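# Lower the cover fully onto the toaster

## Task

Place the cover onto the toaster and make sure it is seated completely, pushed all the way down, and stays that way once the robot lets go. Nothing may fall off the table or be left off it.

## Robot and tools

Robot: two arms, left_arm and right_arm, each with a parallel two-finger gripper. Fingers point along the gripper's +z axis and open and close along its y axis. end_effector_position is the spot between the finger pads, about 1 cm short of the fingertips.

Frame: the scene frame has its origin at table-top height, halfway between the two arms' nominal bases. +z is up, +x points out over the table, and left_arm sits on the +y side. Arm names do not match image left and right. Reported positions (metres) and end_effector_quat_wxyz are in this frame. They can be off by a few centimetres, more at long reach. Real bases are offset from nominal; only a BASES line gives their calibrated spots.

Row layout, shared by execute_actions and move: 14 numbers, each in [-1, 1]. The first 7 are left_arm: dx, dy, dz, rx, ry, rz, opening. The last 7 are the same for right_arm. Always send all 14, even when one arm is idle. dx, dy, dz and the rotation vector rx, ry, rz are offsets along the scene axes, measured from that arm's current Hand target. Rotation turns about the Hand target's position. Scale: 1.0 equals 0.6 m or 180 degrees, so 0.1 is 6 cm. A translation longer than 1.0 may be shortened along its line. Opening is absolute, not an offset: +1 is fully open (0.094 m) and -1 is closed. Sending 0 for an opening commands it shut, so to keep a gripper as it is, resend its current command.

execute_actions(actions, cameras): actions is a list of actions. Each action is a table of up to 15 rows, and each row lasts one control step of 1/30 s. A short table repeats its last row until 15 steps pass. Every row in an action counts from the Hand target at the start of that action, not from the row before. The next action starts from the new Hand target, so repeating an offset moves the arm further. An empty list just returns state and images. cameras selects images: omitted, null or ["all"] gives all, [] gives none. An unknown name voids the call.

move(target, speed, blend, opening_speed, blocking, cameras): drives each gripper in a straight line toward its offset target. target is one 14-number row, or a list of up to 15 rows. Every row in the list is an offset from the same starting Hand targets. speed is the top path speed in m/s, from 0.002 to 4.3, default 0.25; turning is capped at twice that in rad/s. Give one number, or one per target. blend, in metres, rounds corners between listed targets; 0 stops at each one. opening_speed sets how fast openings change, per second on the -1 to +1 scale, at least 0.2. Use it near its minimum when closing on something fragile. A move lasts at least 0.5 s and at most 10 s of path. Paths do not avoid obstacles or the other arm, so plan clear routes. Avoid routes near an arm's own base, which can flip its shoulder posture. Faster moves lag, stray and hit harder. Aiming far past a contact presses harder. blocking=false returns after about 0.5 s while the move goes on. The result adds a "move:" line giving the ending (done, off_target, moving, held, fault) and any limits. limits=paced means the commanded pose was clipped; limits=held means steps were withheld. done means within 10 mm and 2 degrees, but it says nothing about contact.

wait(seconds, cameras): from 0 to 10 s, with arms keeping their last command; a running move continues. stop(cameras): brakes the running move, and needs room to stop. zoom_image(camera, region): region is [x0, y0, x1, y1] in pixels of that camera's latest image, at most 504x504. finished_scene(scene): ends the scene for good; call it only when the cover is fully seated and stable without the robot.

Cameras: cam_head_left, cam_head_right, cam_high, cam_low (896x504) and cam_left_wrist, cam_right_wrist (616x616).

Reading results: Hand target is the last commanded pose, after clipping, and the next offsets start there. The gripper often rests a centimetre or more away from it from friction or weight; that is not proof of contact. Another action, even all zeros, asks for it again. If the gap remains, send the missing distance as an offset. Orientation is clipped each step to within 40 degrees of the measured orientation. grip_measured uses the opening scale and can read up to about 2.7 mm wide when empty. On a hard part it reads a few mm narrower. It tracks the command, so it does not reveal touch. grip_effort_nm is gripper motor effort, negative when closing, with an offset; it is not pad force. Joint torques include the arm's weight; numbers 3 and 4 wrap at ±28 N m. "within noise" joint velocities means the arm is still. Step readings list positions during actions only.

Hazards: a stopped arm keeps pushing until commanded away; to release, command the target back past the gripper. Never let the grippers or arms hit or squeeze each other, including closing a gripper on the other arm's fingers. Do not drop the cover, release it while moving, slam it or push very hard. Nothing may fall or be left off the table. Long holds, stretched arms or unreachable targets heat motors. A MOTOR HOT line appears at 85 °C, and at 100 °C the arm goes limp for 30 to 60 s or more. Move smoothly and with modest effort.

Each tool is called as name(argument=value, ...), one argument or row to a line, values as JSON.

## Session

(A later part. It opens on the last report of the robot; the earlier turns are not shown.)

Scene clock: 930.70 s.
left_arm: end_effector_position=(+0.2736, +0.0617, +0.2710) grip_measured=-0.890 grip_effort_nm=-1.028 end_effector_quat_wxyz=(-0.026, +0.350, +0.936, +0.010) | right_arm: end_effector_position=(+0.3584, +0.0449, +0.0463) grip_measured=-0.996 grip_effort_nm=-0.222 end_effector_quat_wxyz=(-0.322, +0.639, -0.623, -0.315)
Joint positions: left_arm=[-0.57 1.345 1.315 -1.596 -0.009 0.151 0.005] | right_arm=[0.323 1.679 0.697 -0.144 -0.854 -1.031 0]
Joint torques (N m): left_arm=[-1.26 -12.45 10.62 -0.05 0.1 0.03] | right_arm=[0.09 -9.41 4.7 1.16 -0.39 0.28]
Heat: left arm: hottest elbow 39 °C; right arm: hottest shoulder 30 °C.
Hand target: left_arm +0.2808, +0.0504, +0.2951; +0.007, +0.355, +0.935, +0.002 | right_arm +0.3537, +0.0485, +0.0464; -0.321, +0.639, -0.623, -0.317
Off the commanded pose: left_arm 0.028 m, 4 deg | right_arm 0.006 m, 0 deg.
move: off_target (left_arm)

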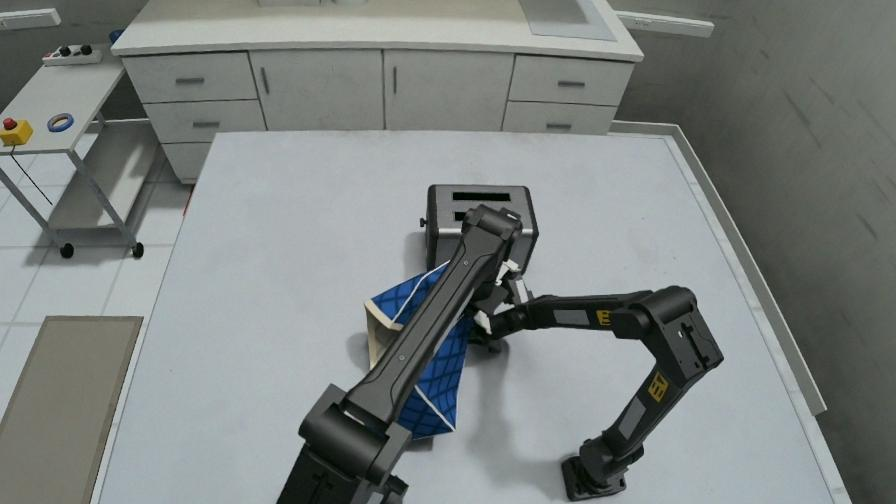

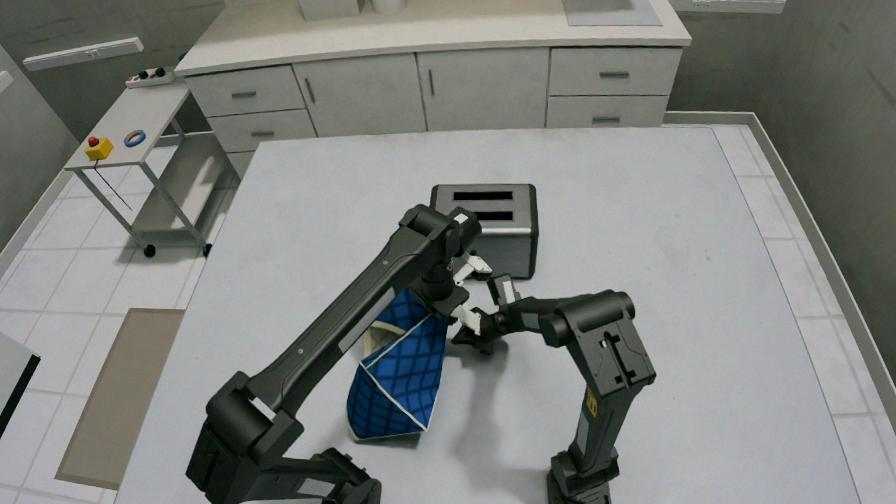

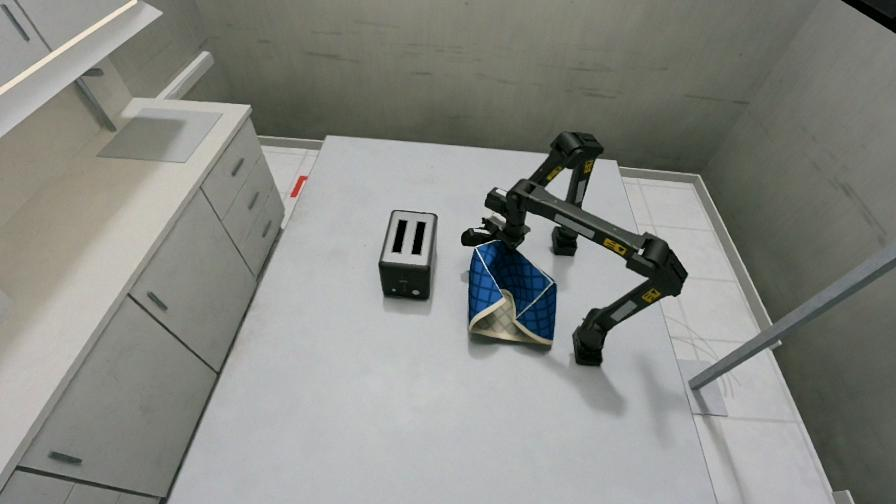

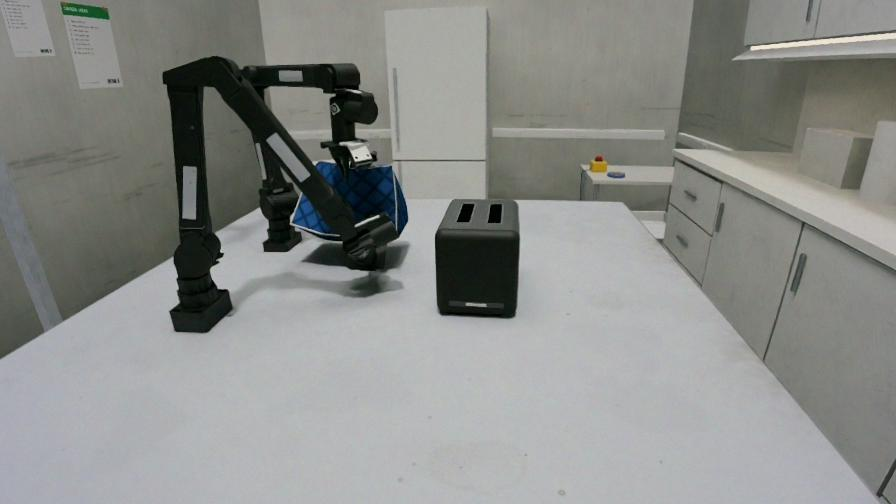

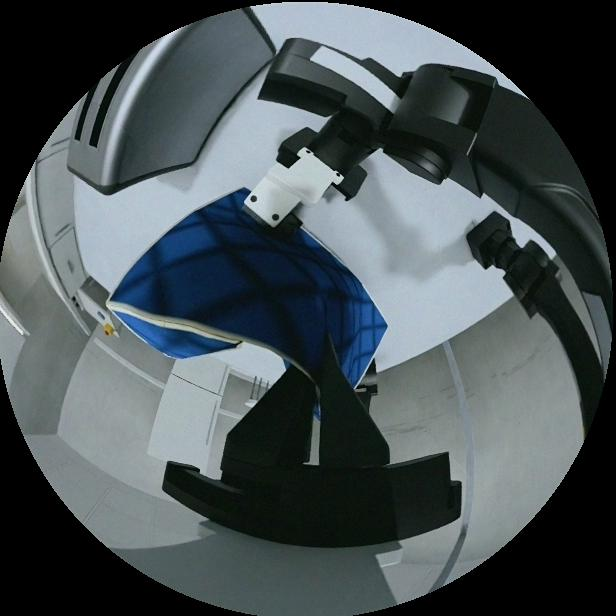

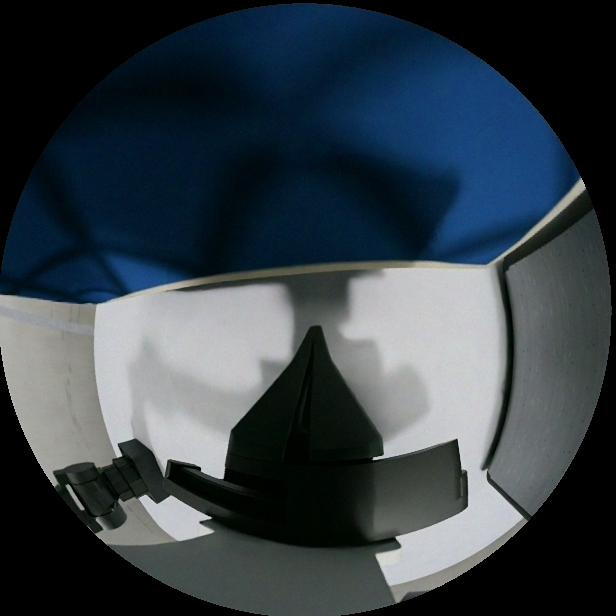

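move(
  target=[
    [-0.03,0,0.06,0,0,0,-1, 0,-0.35,0,0,0,0,-1],
    [-0.18,0,0.05,0,0,-0.26,-1, 0.08,-0.35,0,0,0,0,-1],
  ],
  speed=0.18,
)

Scene clock: 939.63 s.
left_arm: end_effector_position=(+0.1798, +0.0510, +0.3165) grip_measured=-0.890 grip_effort_nm=-1.023 end_effector_quat_wxyz=(+0.008, +0.688, +0.726, +0.001) | right_arm: end_effector_position=(+0.3899, -0.1647, +0.0475) grip_measured=-0.996 grip_effort_nm=-0.227 end_effector_quat_wxyz=(-0.323, +0.638, -0.625, -0.313)
Joint positions: left_arm=[-0.762 1.127 1.251 -1.679 -0.001 0.759 0.005] | right_arm=[-0.238 1.785 0.889 -0.93 -0.909 -1.917 0]
Joint torques (N m): left_arm=[-1.2 -8.94 7.72 -0.29 0.15 0.16] | right_arm=[0.09 -8.18 8.18 -0.53 -0.65 0.21]
Heat: left arm: hottest elbow 40 °C; right arm: hottest shoulder 30 °C.
Hand target: left_arm +0.1728, +0.0503, +0.3251; +0.007, +0.697, +0.717, -0.001 | right_arm +0.4016, -0.1616, +0.0463; -0.321, +0.639, -0.623, -0.317
Off the commanded pose: left_arm 0.011 m, 2 deg | right_arm 0.012 m, 1 deg.
joint sent to its limit (left arm) — joint 4 (wrist pitch), lower limit. The joint targets still meet the commanded pose.
move: off_target (left_arm, right_arm)

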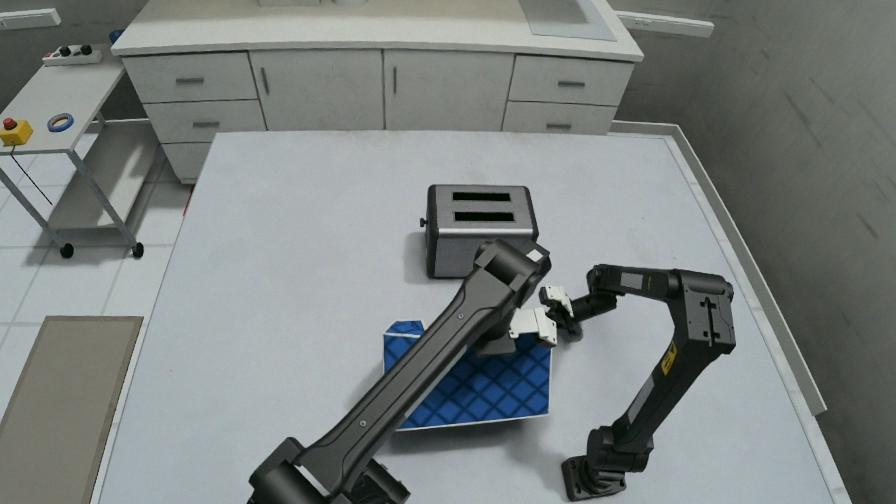

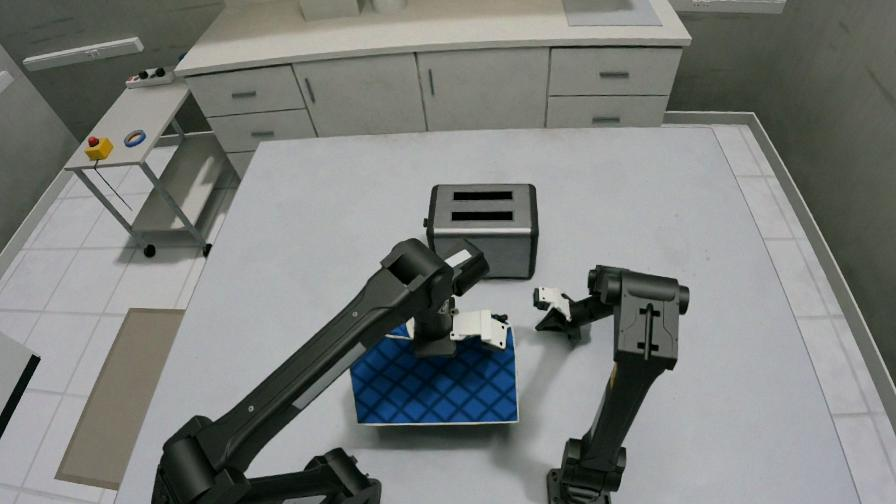

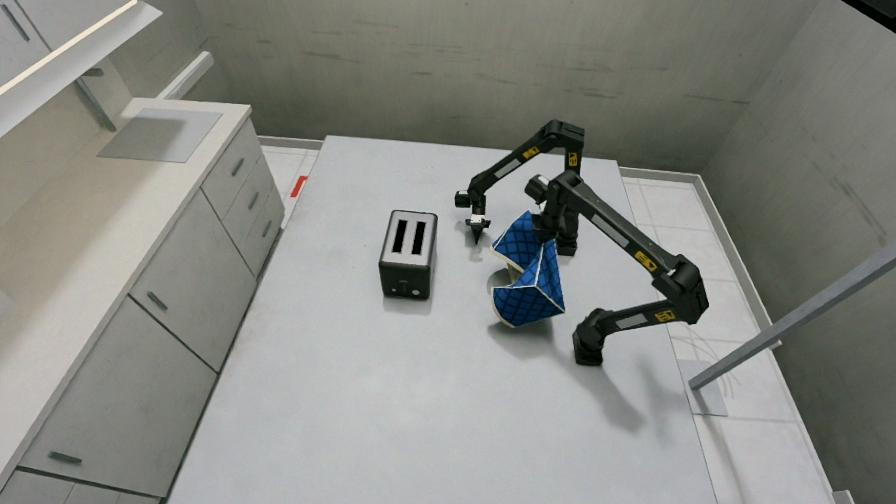

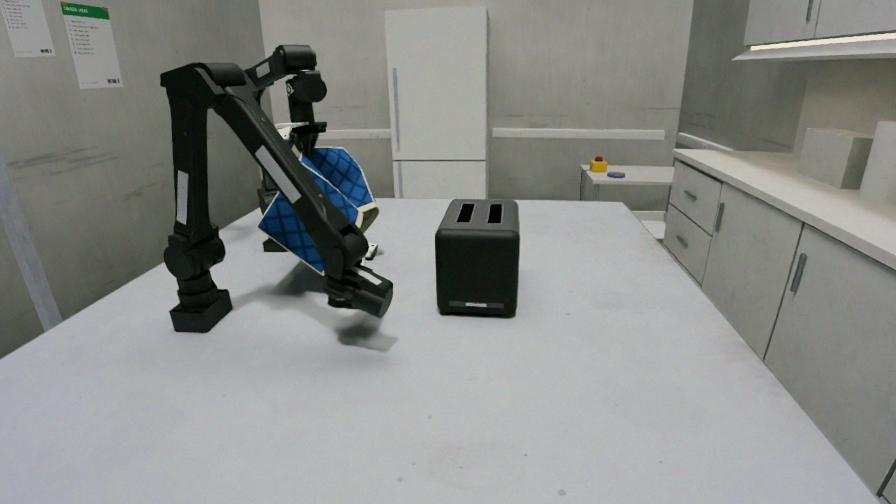

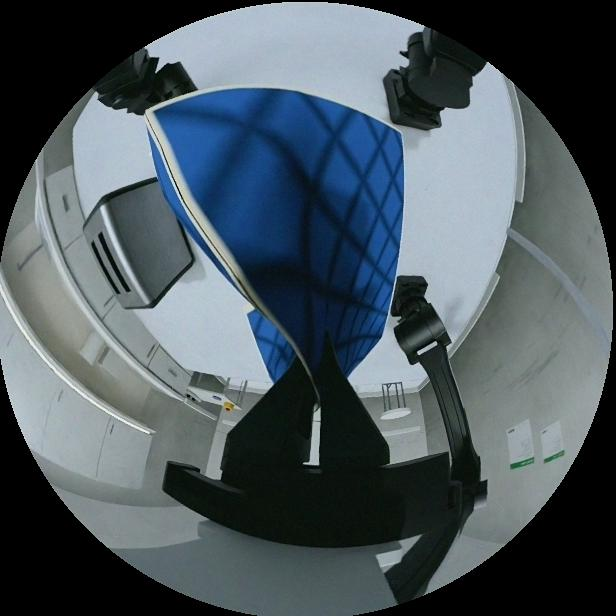

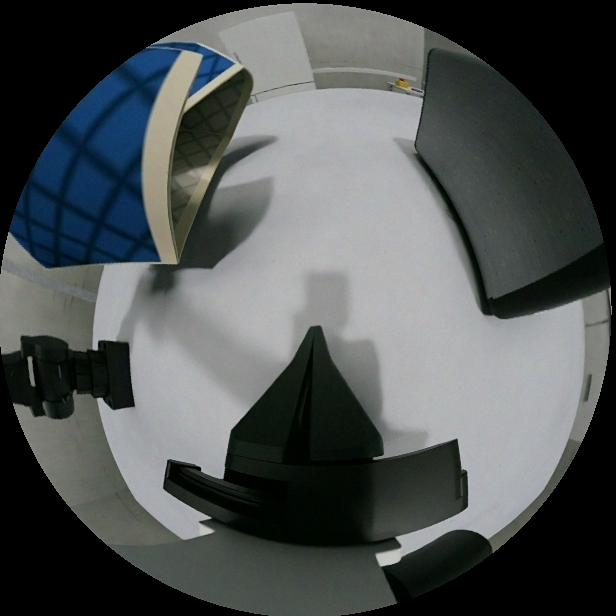

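move(
  target=[
    [0,0,0,0,0,0,-1, 0,0.42,0,0,0,0,-1],
    [0,0,0,0,0,0,-1, -0.16,0.42,0.01,0,0,0,-1],
  ],
  speed=0.15,
)

move(
  target=[
    [0.13,0,-0.01,0,0,0,-1, 0,0,0,0,0,0,-1],
  ],
  speed=0.12,
)

Scene clock: 947.13 s.
left_arm: end_effector_position=(+0.1773, +0.0531, +0.3186) grip_measured=-0.890 grip_effort_nm=-1.033 end_effector_quat_wxyz=(+0.008, +0.690, +0.724, +0.000) | right_arm: end_effector_position=(+0.3114, +0.0841, +0.0444) grip_measured=-0.996 grip_effort_nm=-0.212 end_effector_quat_wxyz=(-0.314, +0.635, -0.631, -0.316)
Joint positions: left_arm=[-0.763 1.119 1.251 -1.686 -0.001 0.765 0.005] | right_arm=[0.479 1.631 0.601 0.032 -0.77 -0.824 0]
Joint torques (N m): left_arm=[-1.2 -8.23 7.61 -0.12 0.14 0.11] | right_arm=[0.62 -9.76 4.52 1.33 -0.36 0.28]
Heat: left arm: hottest elbow 39 °C; right arm: hottest shoulder 30 °C.
Hand target: left_arm +0.1728, +0.0503, +0.3251; +0.007, +0.697, +0.717, -0.001 | right_arm +0.3056, +0.0903, +0.0523; -0.321, +0.639, -0.623, -0.317
Off the commanded pose: left_arm 0.008 m, 1 deg | right_arm 0.012 m, 1 deg.
joint sent to its limit (left arm) — joint 4 (wrist pitch), lower limit. The joint targets still meet the commanded pose.
move: off_target (right_arm)

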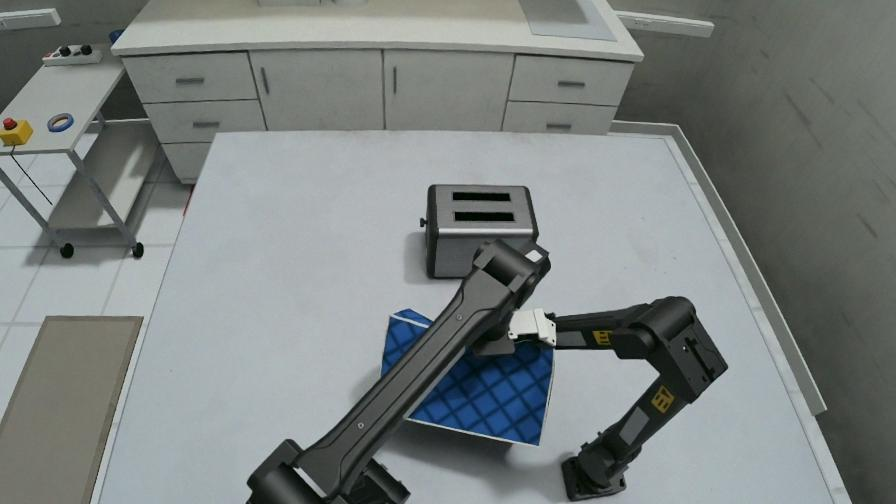

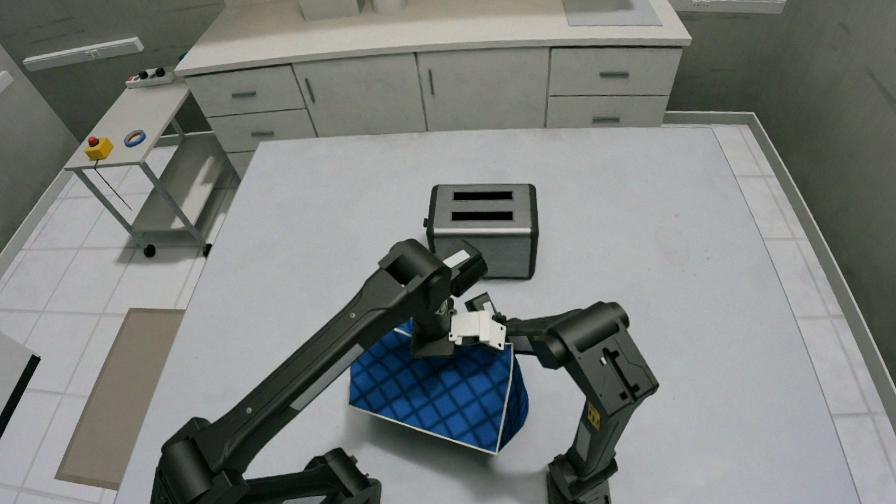

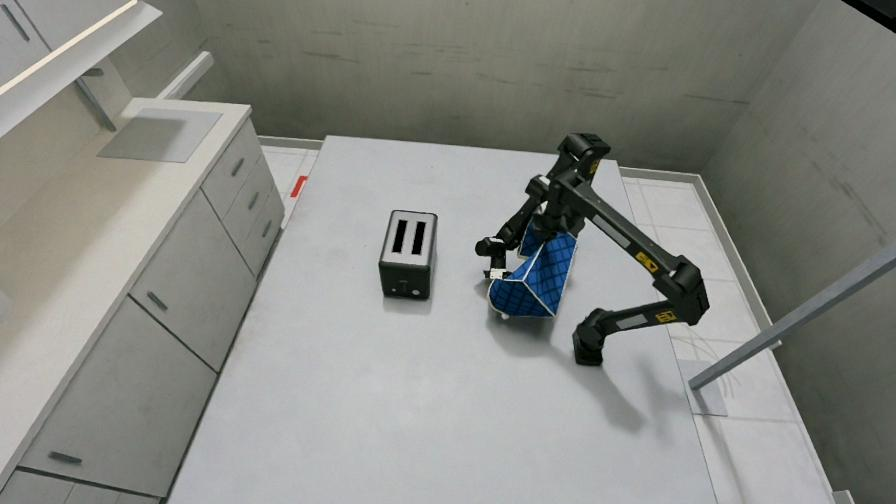

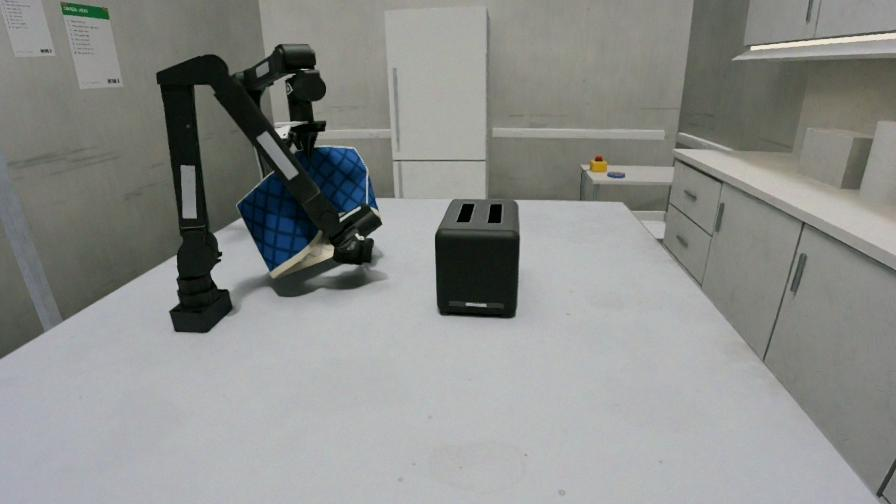

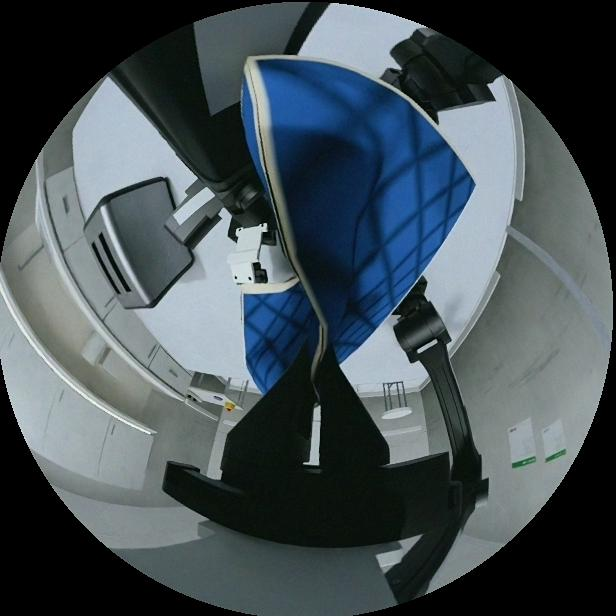

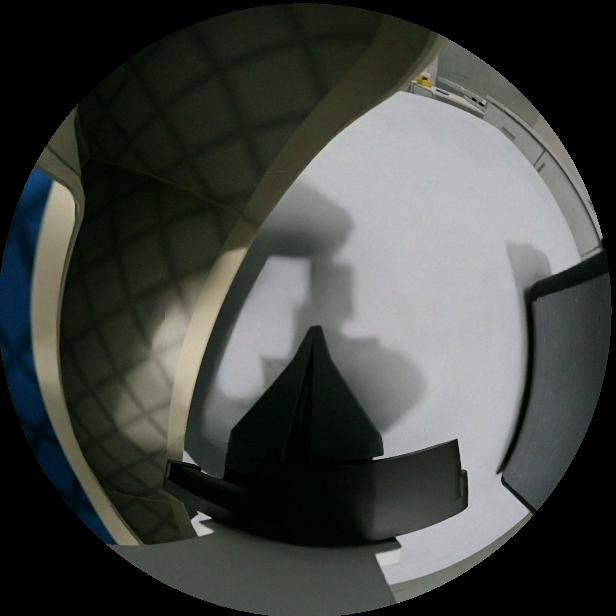

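Scene clock: 948.53 s.
left_arm: end_effector_position=(+0.2312, +0.0598, +0.3037) grip_measured=-0.890 grip_effort_nm=-1.023 end_effector_quat_wxyz=(-0.024, +0.700, +0.713, -0.002) | right_arm: end_effector_position=(+0.3109, +0.0838, +0.0441) grip_measured=-0.996 grip_effort_nm=-0.227 end_effector_quat_wxyz=(-0.313, +0.634, -0.632, -0.316)
Joint positions: left_arm=[-0.639 1.253 1.317 -1.683 -0.002 0.918 0.005] | right_arm=[0.48 1.63 0.599 0.032 -0.769 -0.821 0]
Joint torques (N m): left_arm=[1.03 -7.65 10.97 0.62 0.27 0.11] | right_arm=[0.67 -9.7 4.62 1.35 -0.4 0.23]
Heat: left arm: hottest elbow 39 °C; right arm: hottest shoulder 30 °C.
Hand target: left_arm +0.2508, +0.0504, +0.3192; +0.007, +0.697, +0.717, -0.001 | right_arm +0.3055, +0.0904, +0.0522; -0.321, +0.639, -0.623, -0.317
Off the commanded pose: left_arm 0.027 m, 4 deg | right_arm 0.012 m, 1 deg.
move: off_target (left_arm, right_arm)

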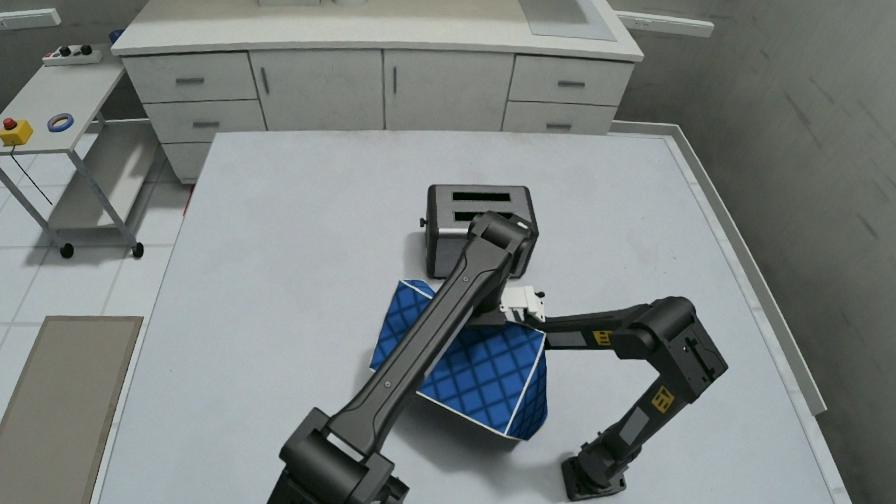

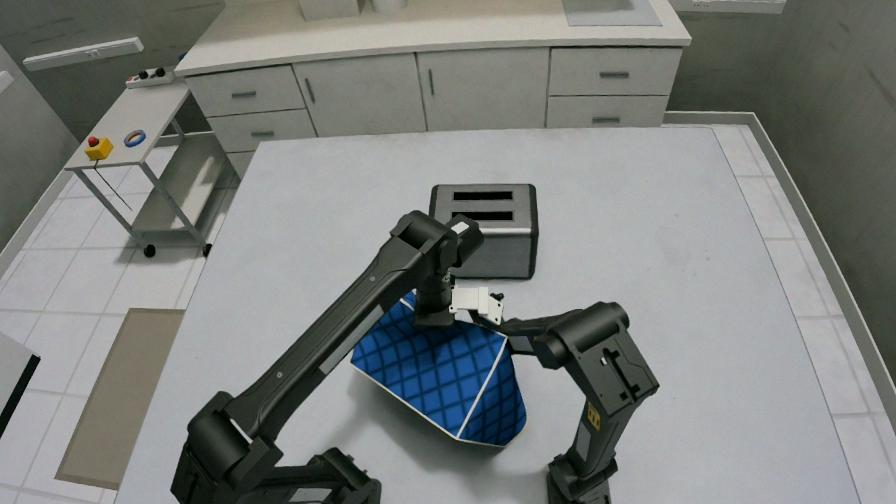

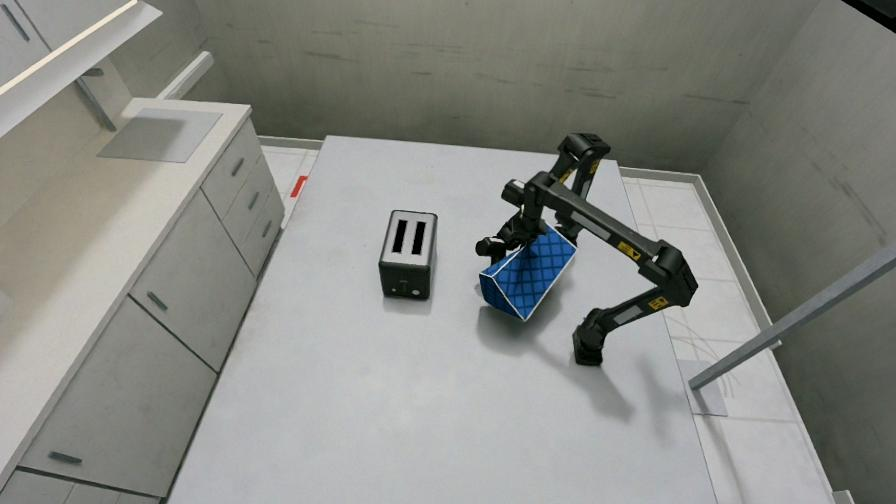

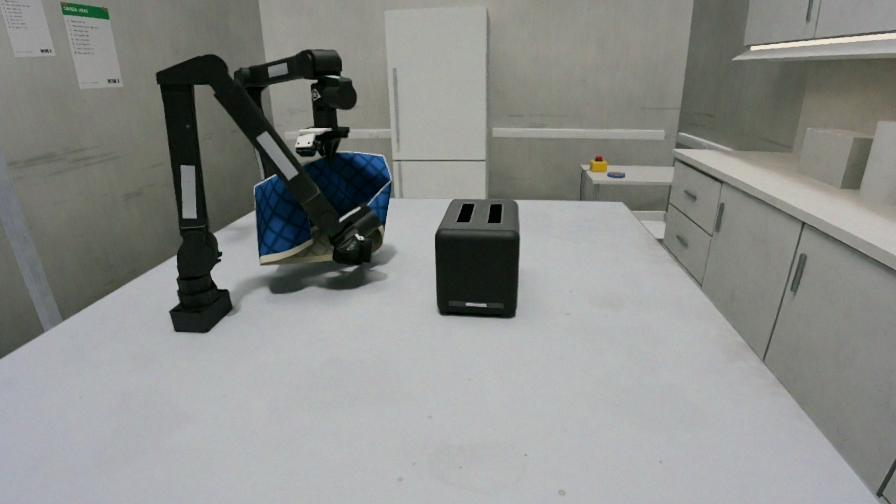

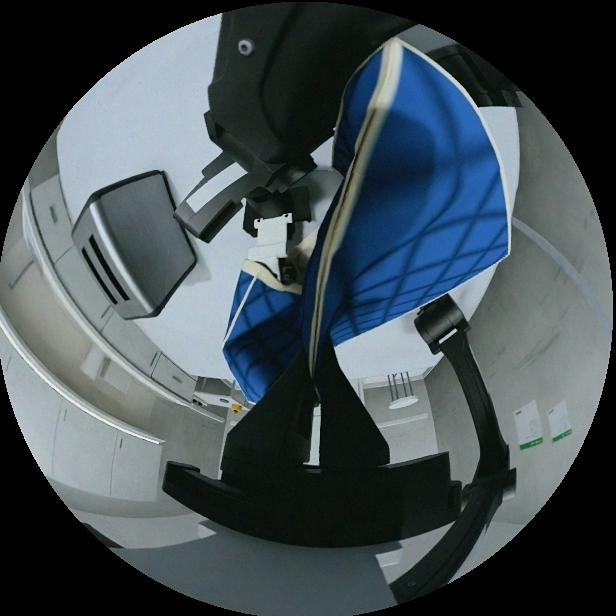

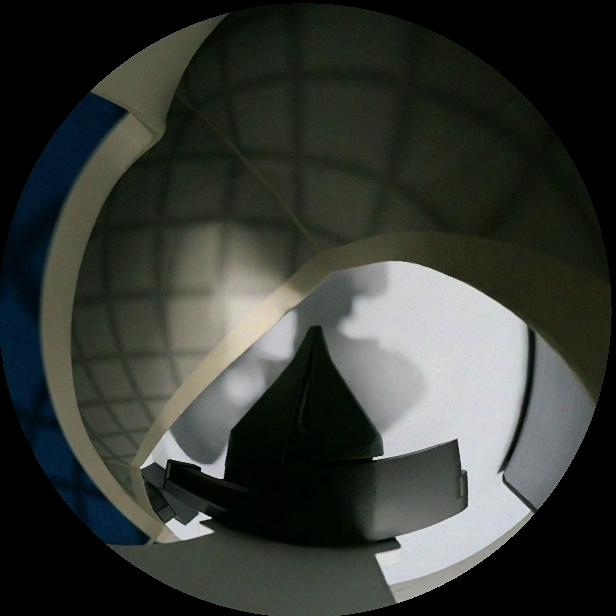

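move(
  target=[
    [0.06,0,0.0,0,0,0.06,-1, 0,0,-0.01,0,0,0,-1],
    [0.08,0,-0.1,0,0,0.06,-1, 0,0,-0.01,0,0,0,-1],
  ],
  speed=0.12,
)

Scene clock: 953.57 s.
left_arm: end_effector_position=(+0.2874, +0.0514, +0.2656) grip_measured=-0.890 grip_effort_nm=-1.023 end_effector_quat_wxyz=(+0.002, +0.638, +0.770, +0.001) | right_arm: end_effector_position=(+0.3110, +0.0839, +0.0439) grip_measured=-0.996 grip_effort_nm=-0.217 end_effector_quat_wxyz=(-0.319, +0.636, -0.630, -0.313)
Joint positions: left_arm=[-0.571 1.352 1.308 -1.522 -0.002 0.819 0.005] | right_arm=[0.481 1.63 0.592 0.054 -0.765 -0.821 0]
Joint torques (N m): left_arm=[1.08 -9.76 7.43 0.85 0.24 -0.12] | right_arm=[0.56 -8.35 4.92 1.4 -0.54 0.23]
Heat: left arm: hottest elbow 39 °C; right arm: hottest shoulder 30 °C.
Hand target: left_arm +0.2988, +0.0503, +0.2592; +0.007, +0.627, +0.779, +0.000 | right_arm +0.3055, +0.0905, +0.0463; -0.321, +0.639, -0.623, -0.317
Off the commanded pose: left_arm 0.013 m, 2 deg | right_arm 0.009 m, 1 deg.
move: off_target (left_arm)

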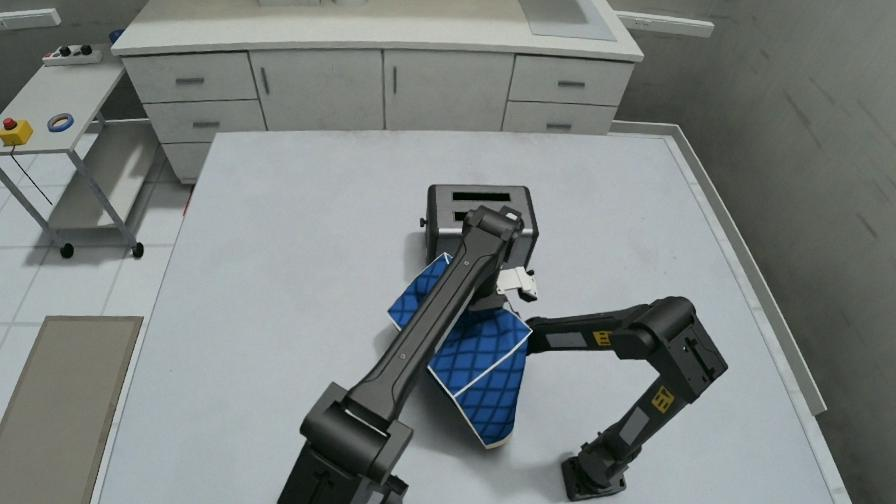

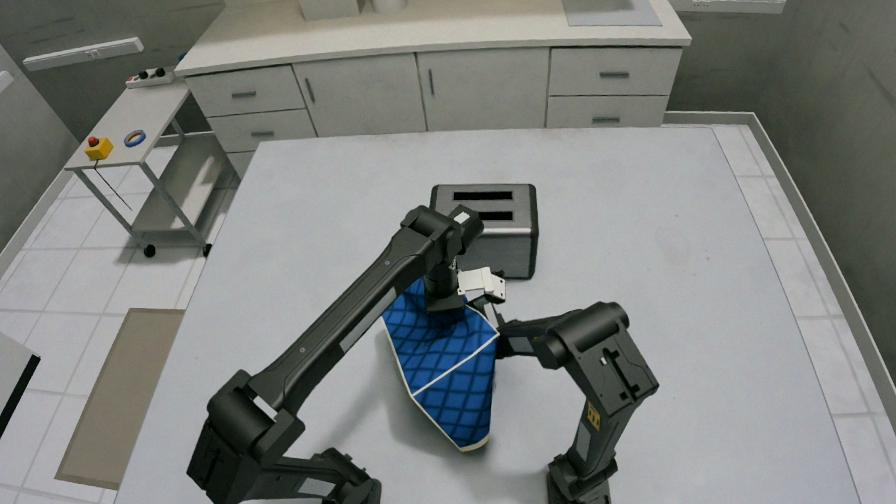

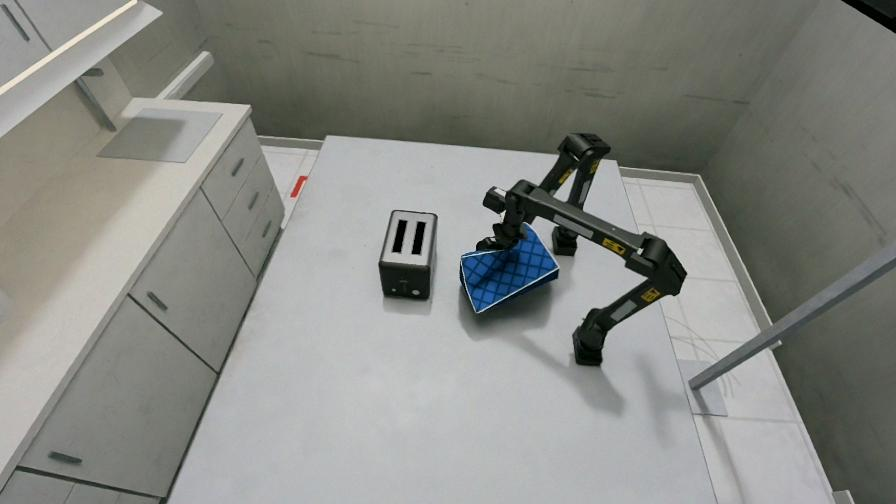

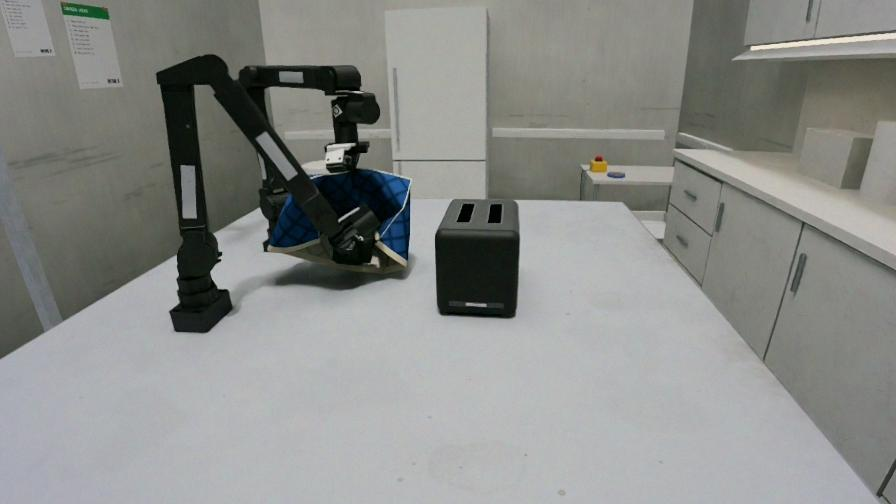

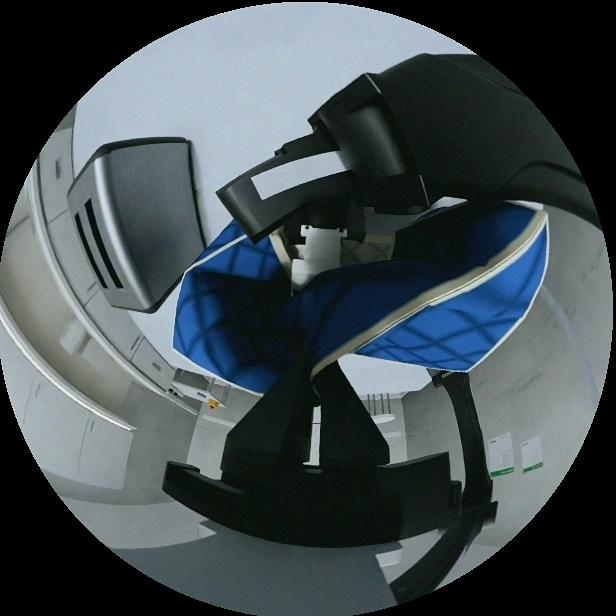

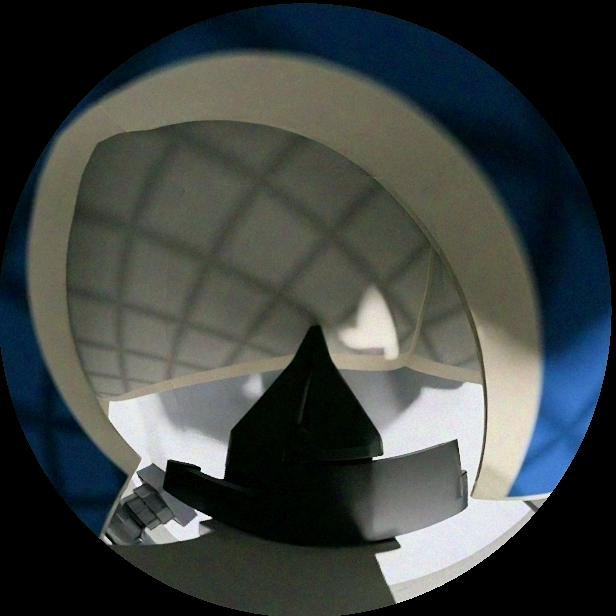

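move(
  target=[
    [-0.02,0,-0.08,0,0,0,-1, 0,0,0,0,0,0,-1],
  ],
  speed=0.1,
)

Scene clock: 957.30 s.
left_arm: end_effector_position=(+0.2857, +0.0528, +0.2220) grip_measured=-0.890 grip_effort_nm=-1.023 end_effector_quat_wxyz=(+0.009, +0.636, +0.771, +0.003) | right_arm: end_effector_position=(+0.3062, +0.0811, +0.0383) grip_measured=-0.996 grip_effort_nm=-0.217 end_effector_quat_wxyz=(-0.312, +0.635, -0.635, -0.311)
Joint positions: left_arm=[-0.571 1.349 1.19 -1.393 -0.003 0.814 0.005] | right_arm=[0.484 1.633 0.581 0.054 -0.755 -0.817 0]
Joint torques (N m): left_arm=[-0.15 -9.88 6.06 0.72 0.25 -0.2] | right_arm=[0.38 -8.59 5.78 1.35 -0.93 0.19]
Heat: left arm: hottest elbow 38 °C; right arm: hottest shoulder 30 °C.
Hand target: left_arm +0.2868, +0.0503, +0.2112; +0.007, +0.627, +0.779, +0.000 | right_arm +0.3056, +0.0905, +0.0464; -0.321, +0.639, -0.623, -0.317
Off the commanded pose: left_arm 0.011 m, 1 deg | right_arm 0.012 m, 2 deg.
move: off_target (left_arm, right_arm)

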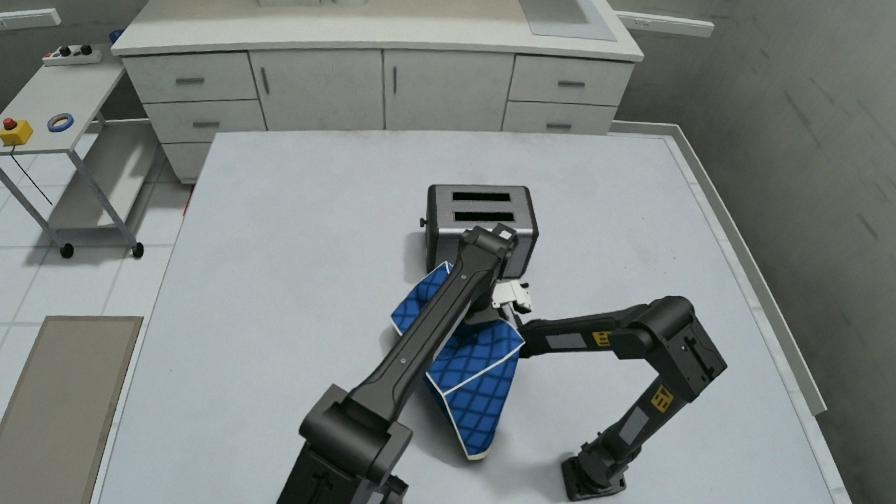

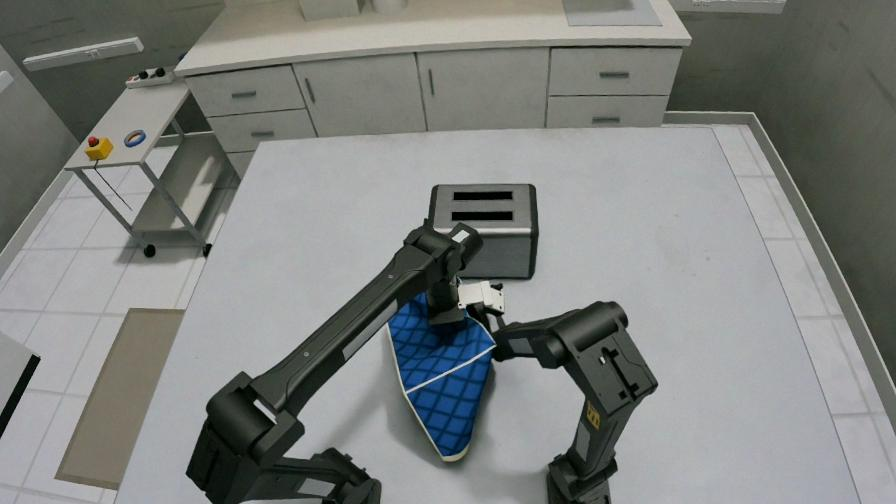

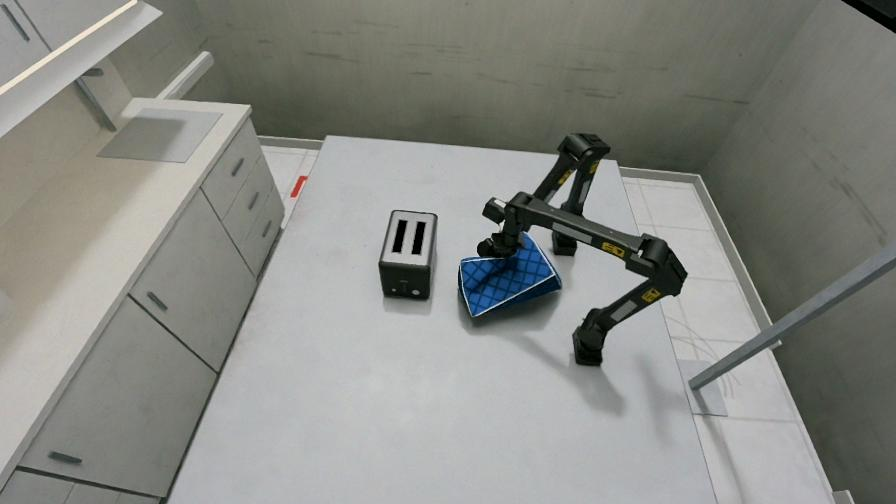

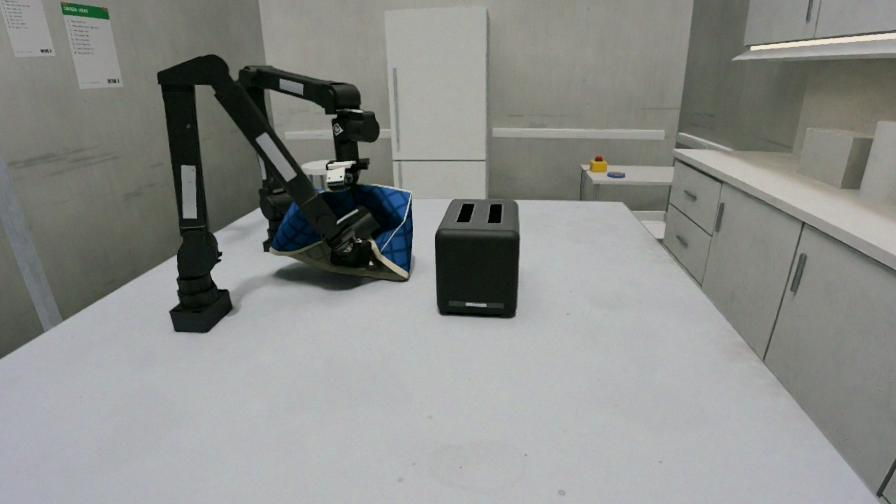

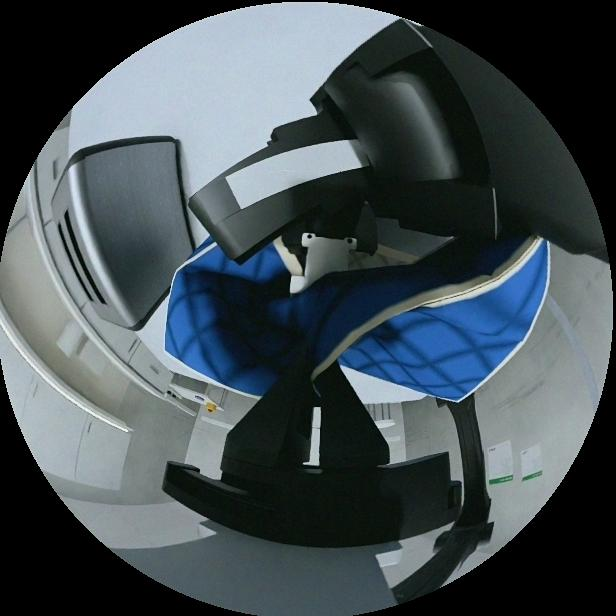

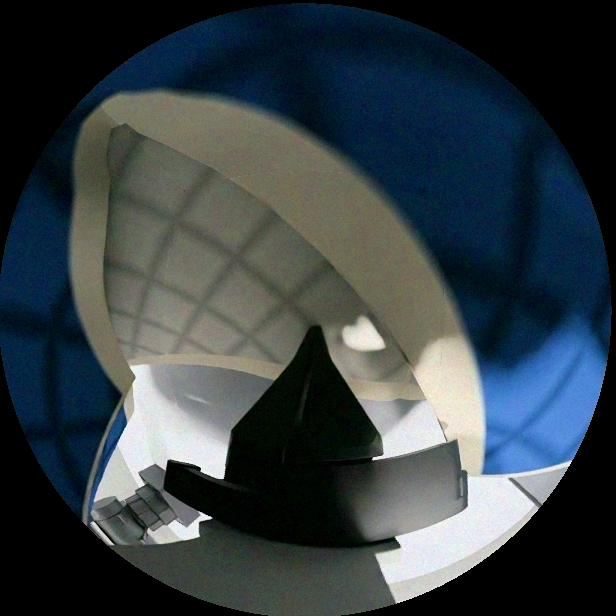

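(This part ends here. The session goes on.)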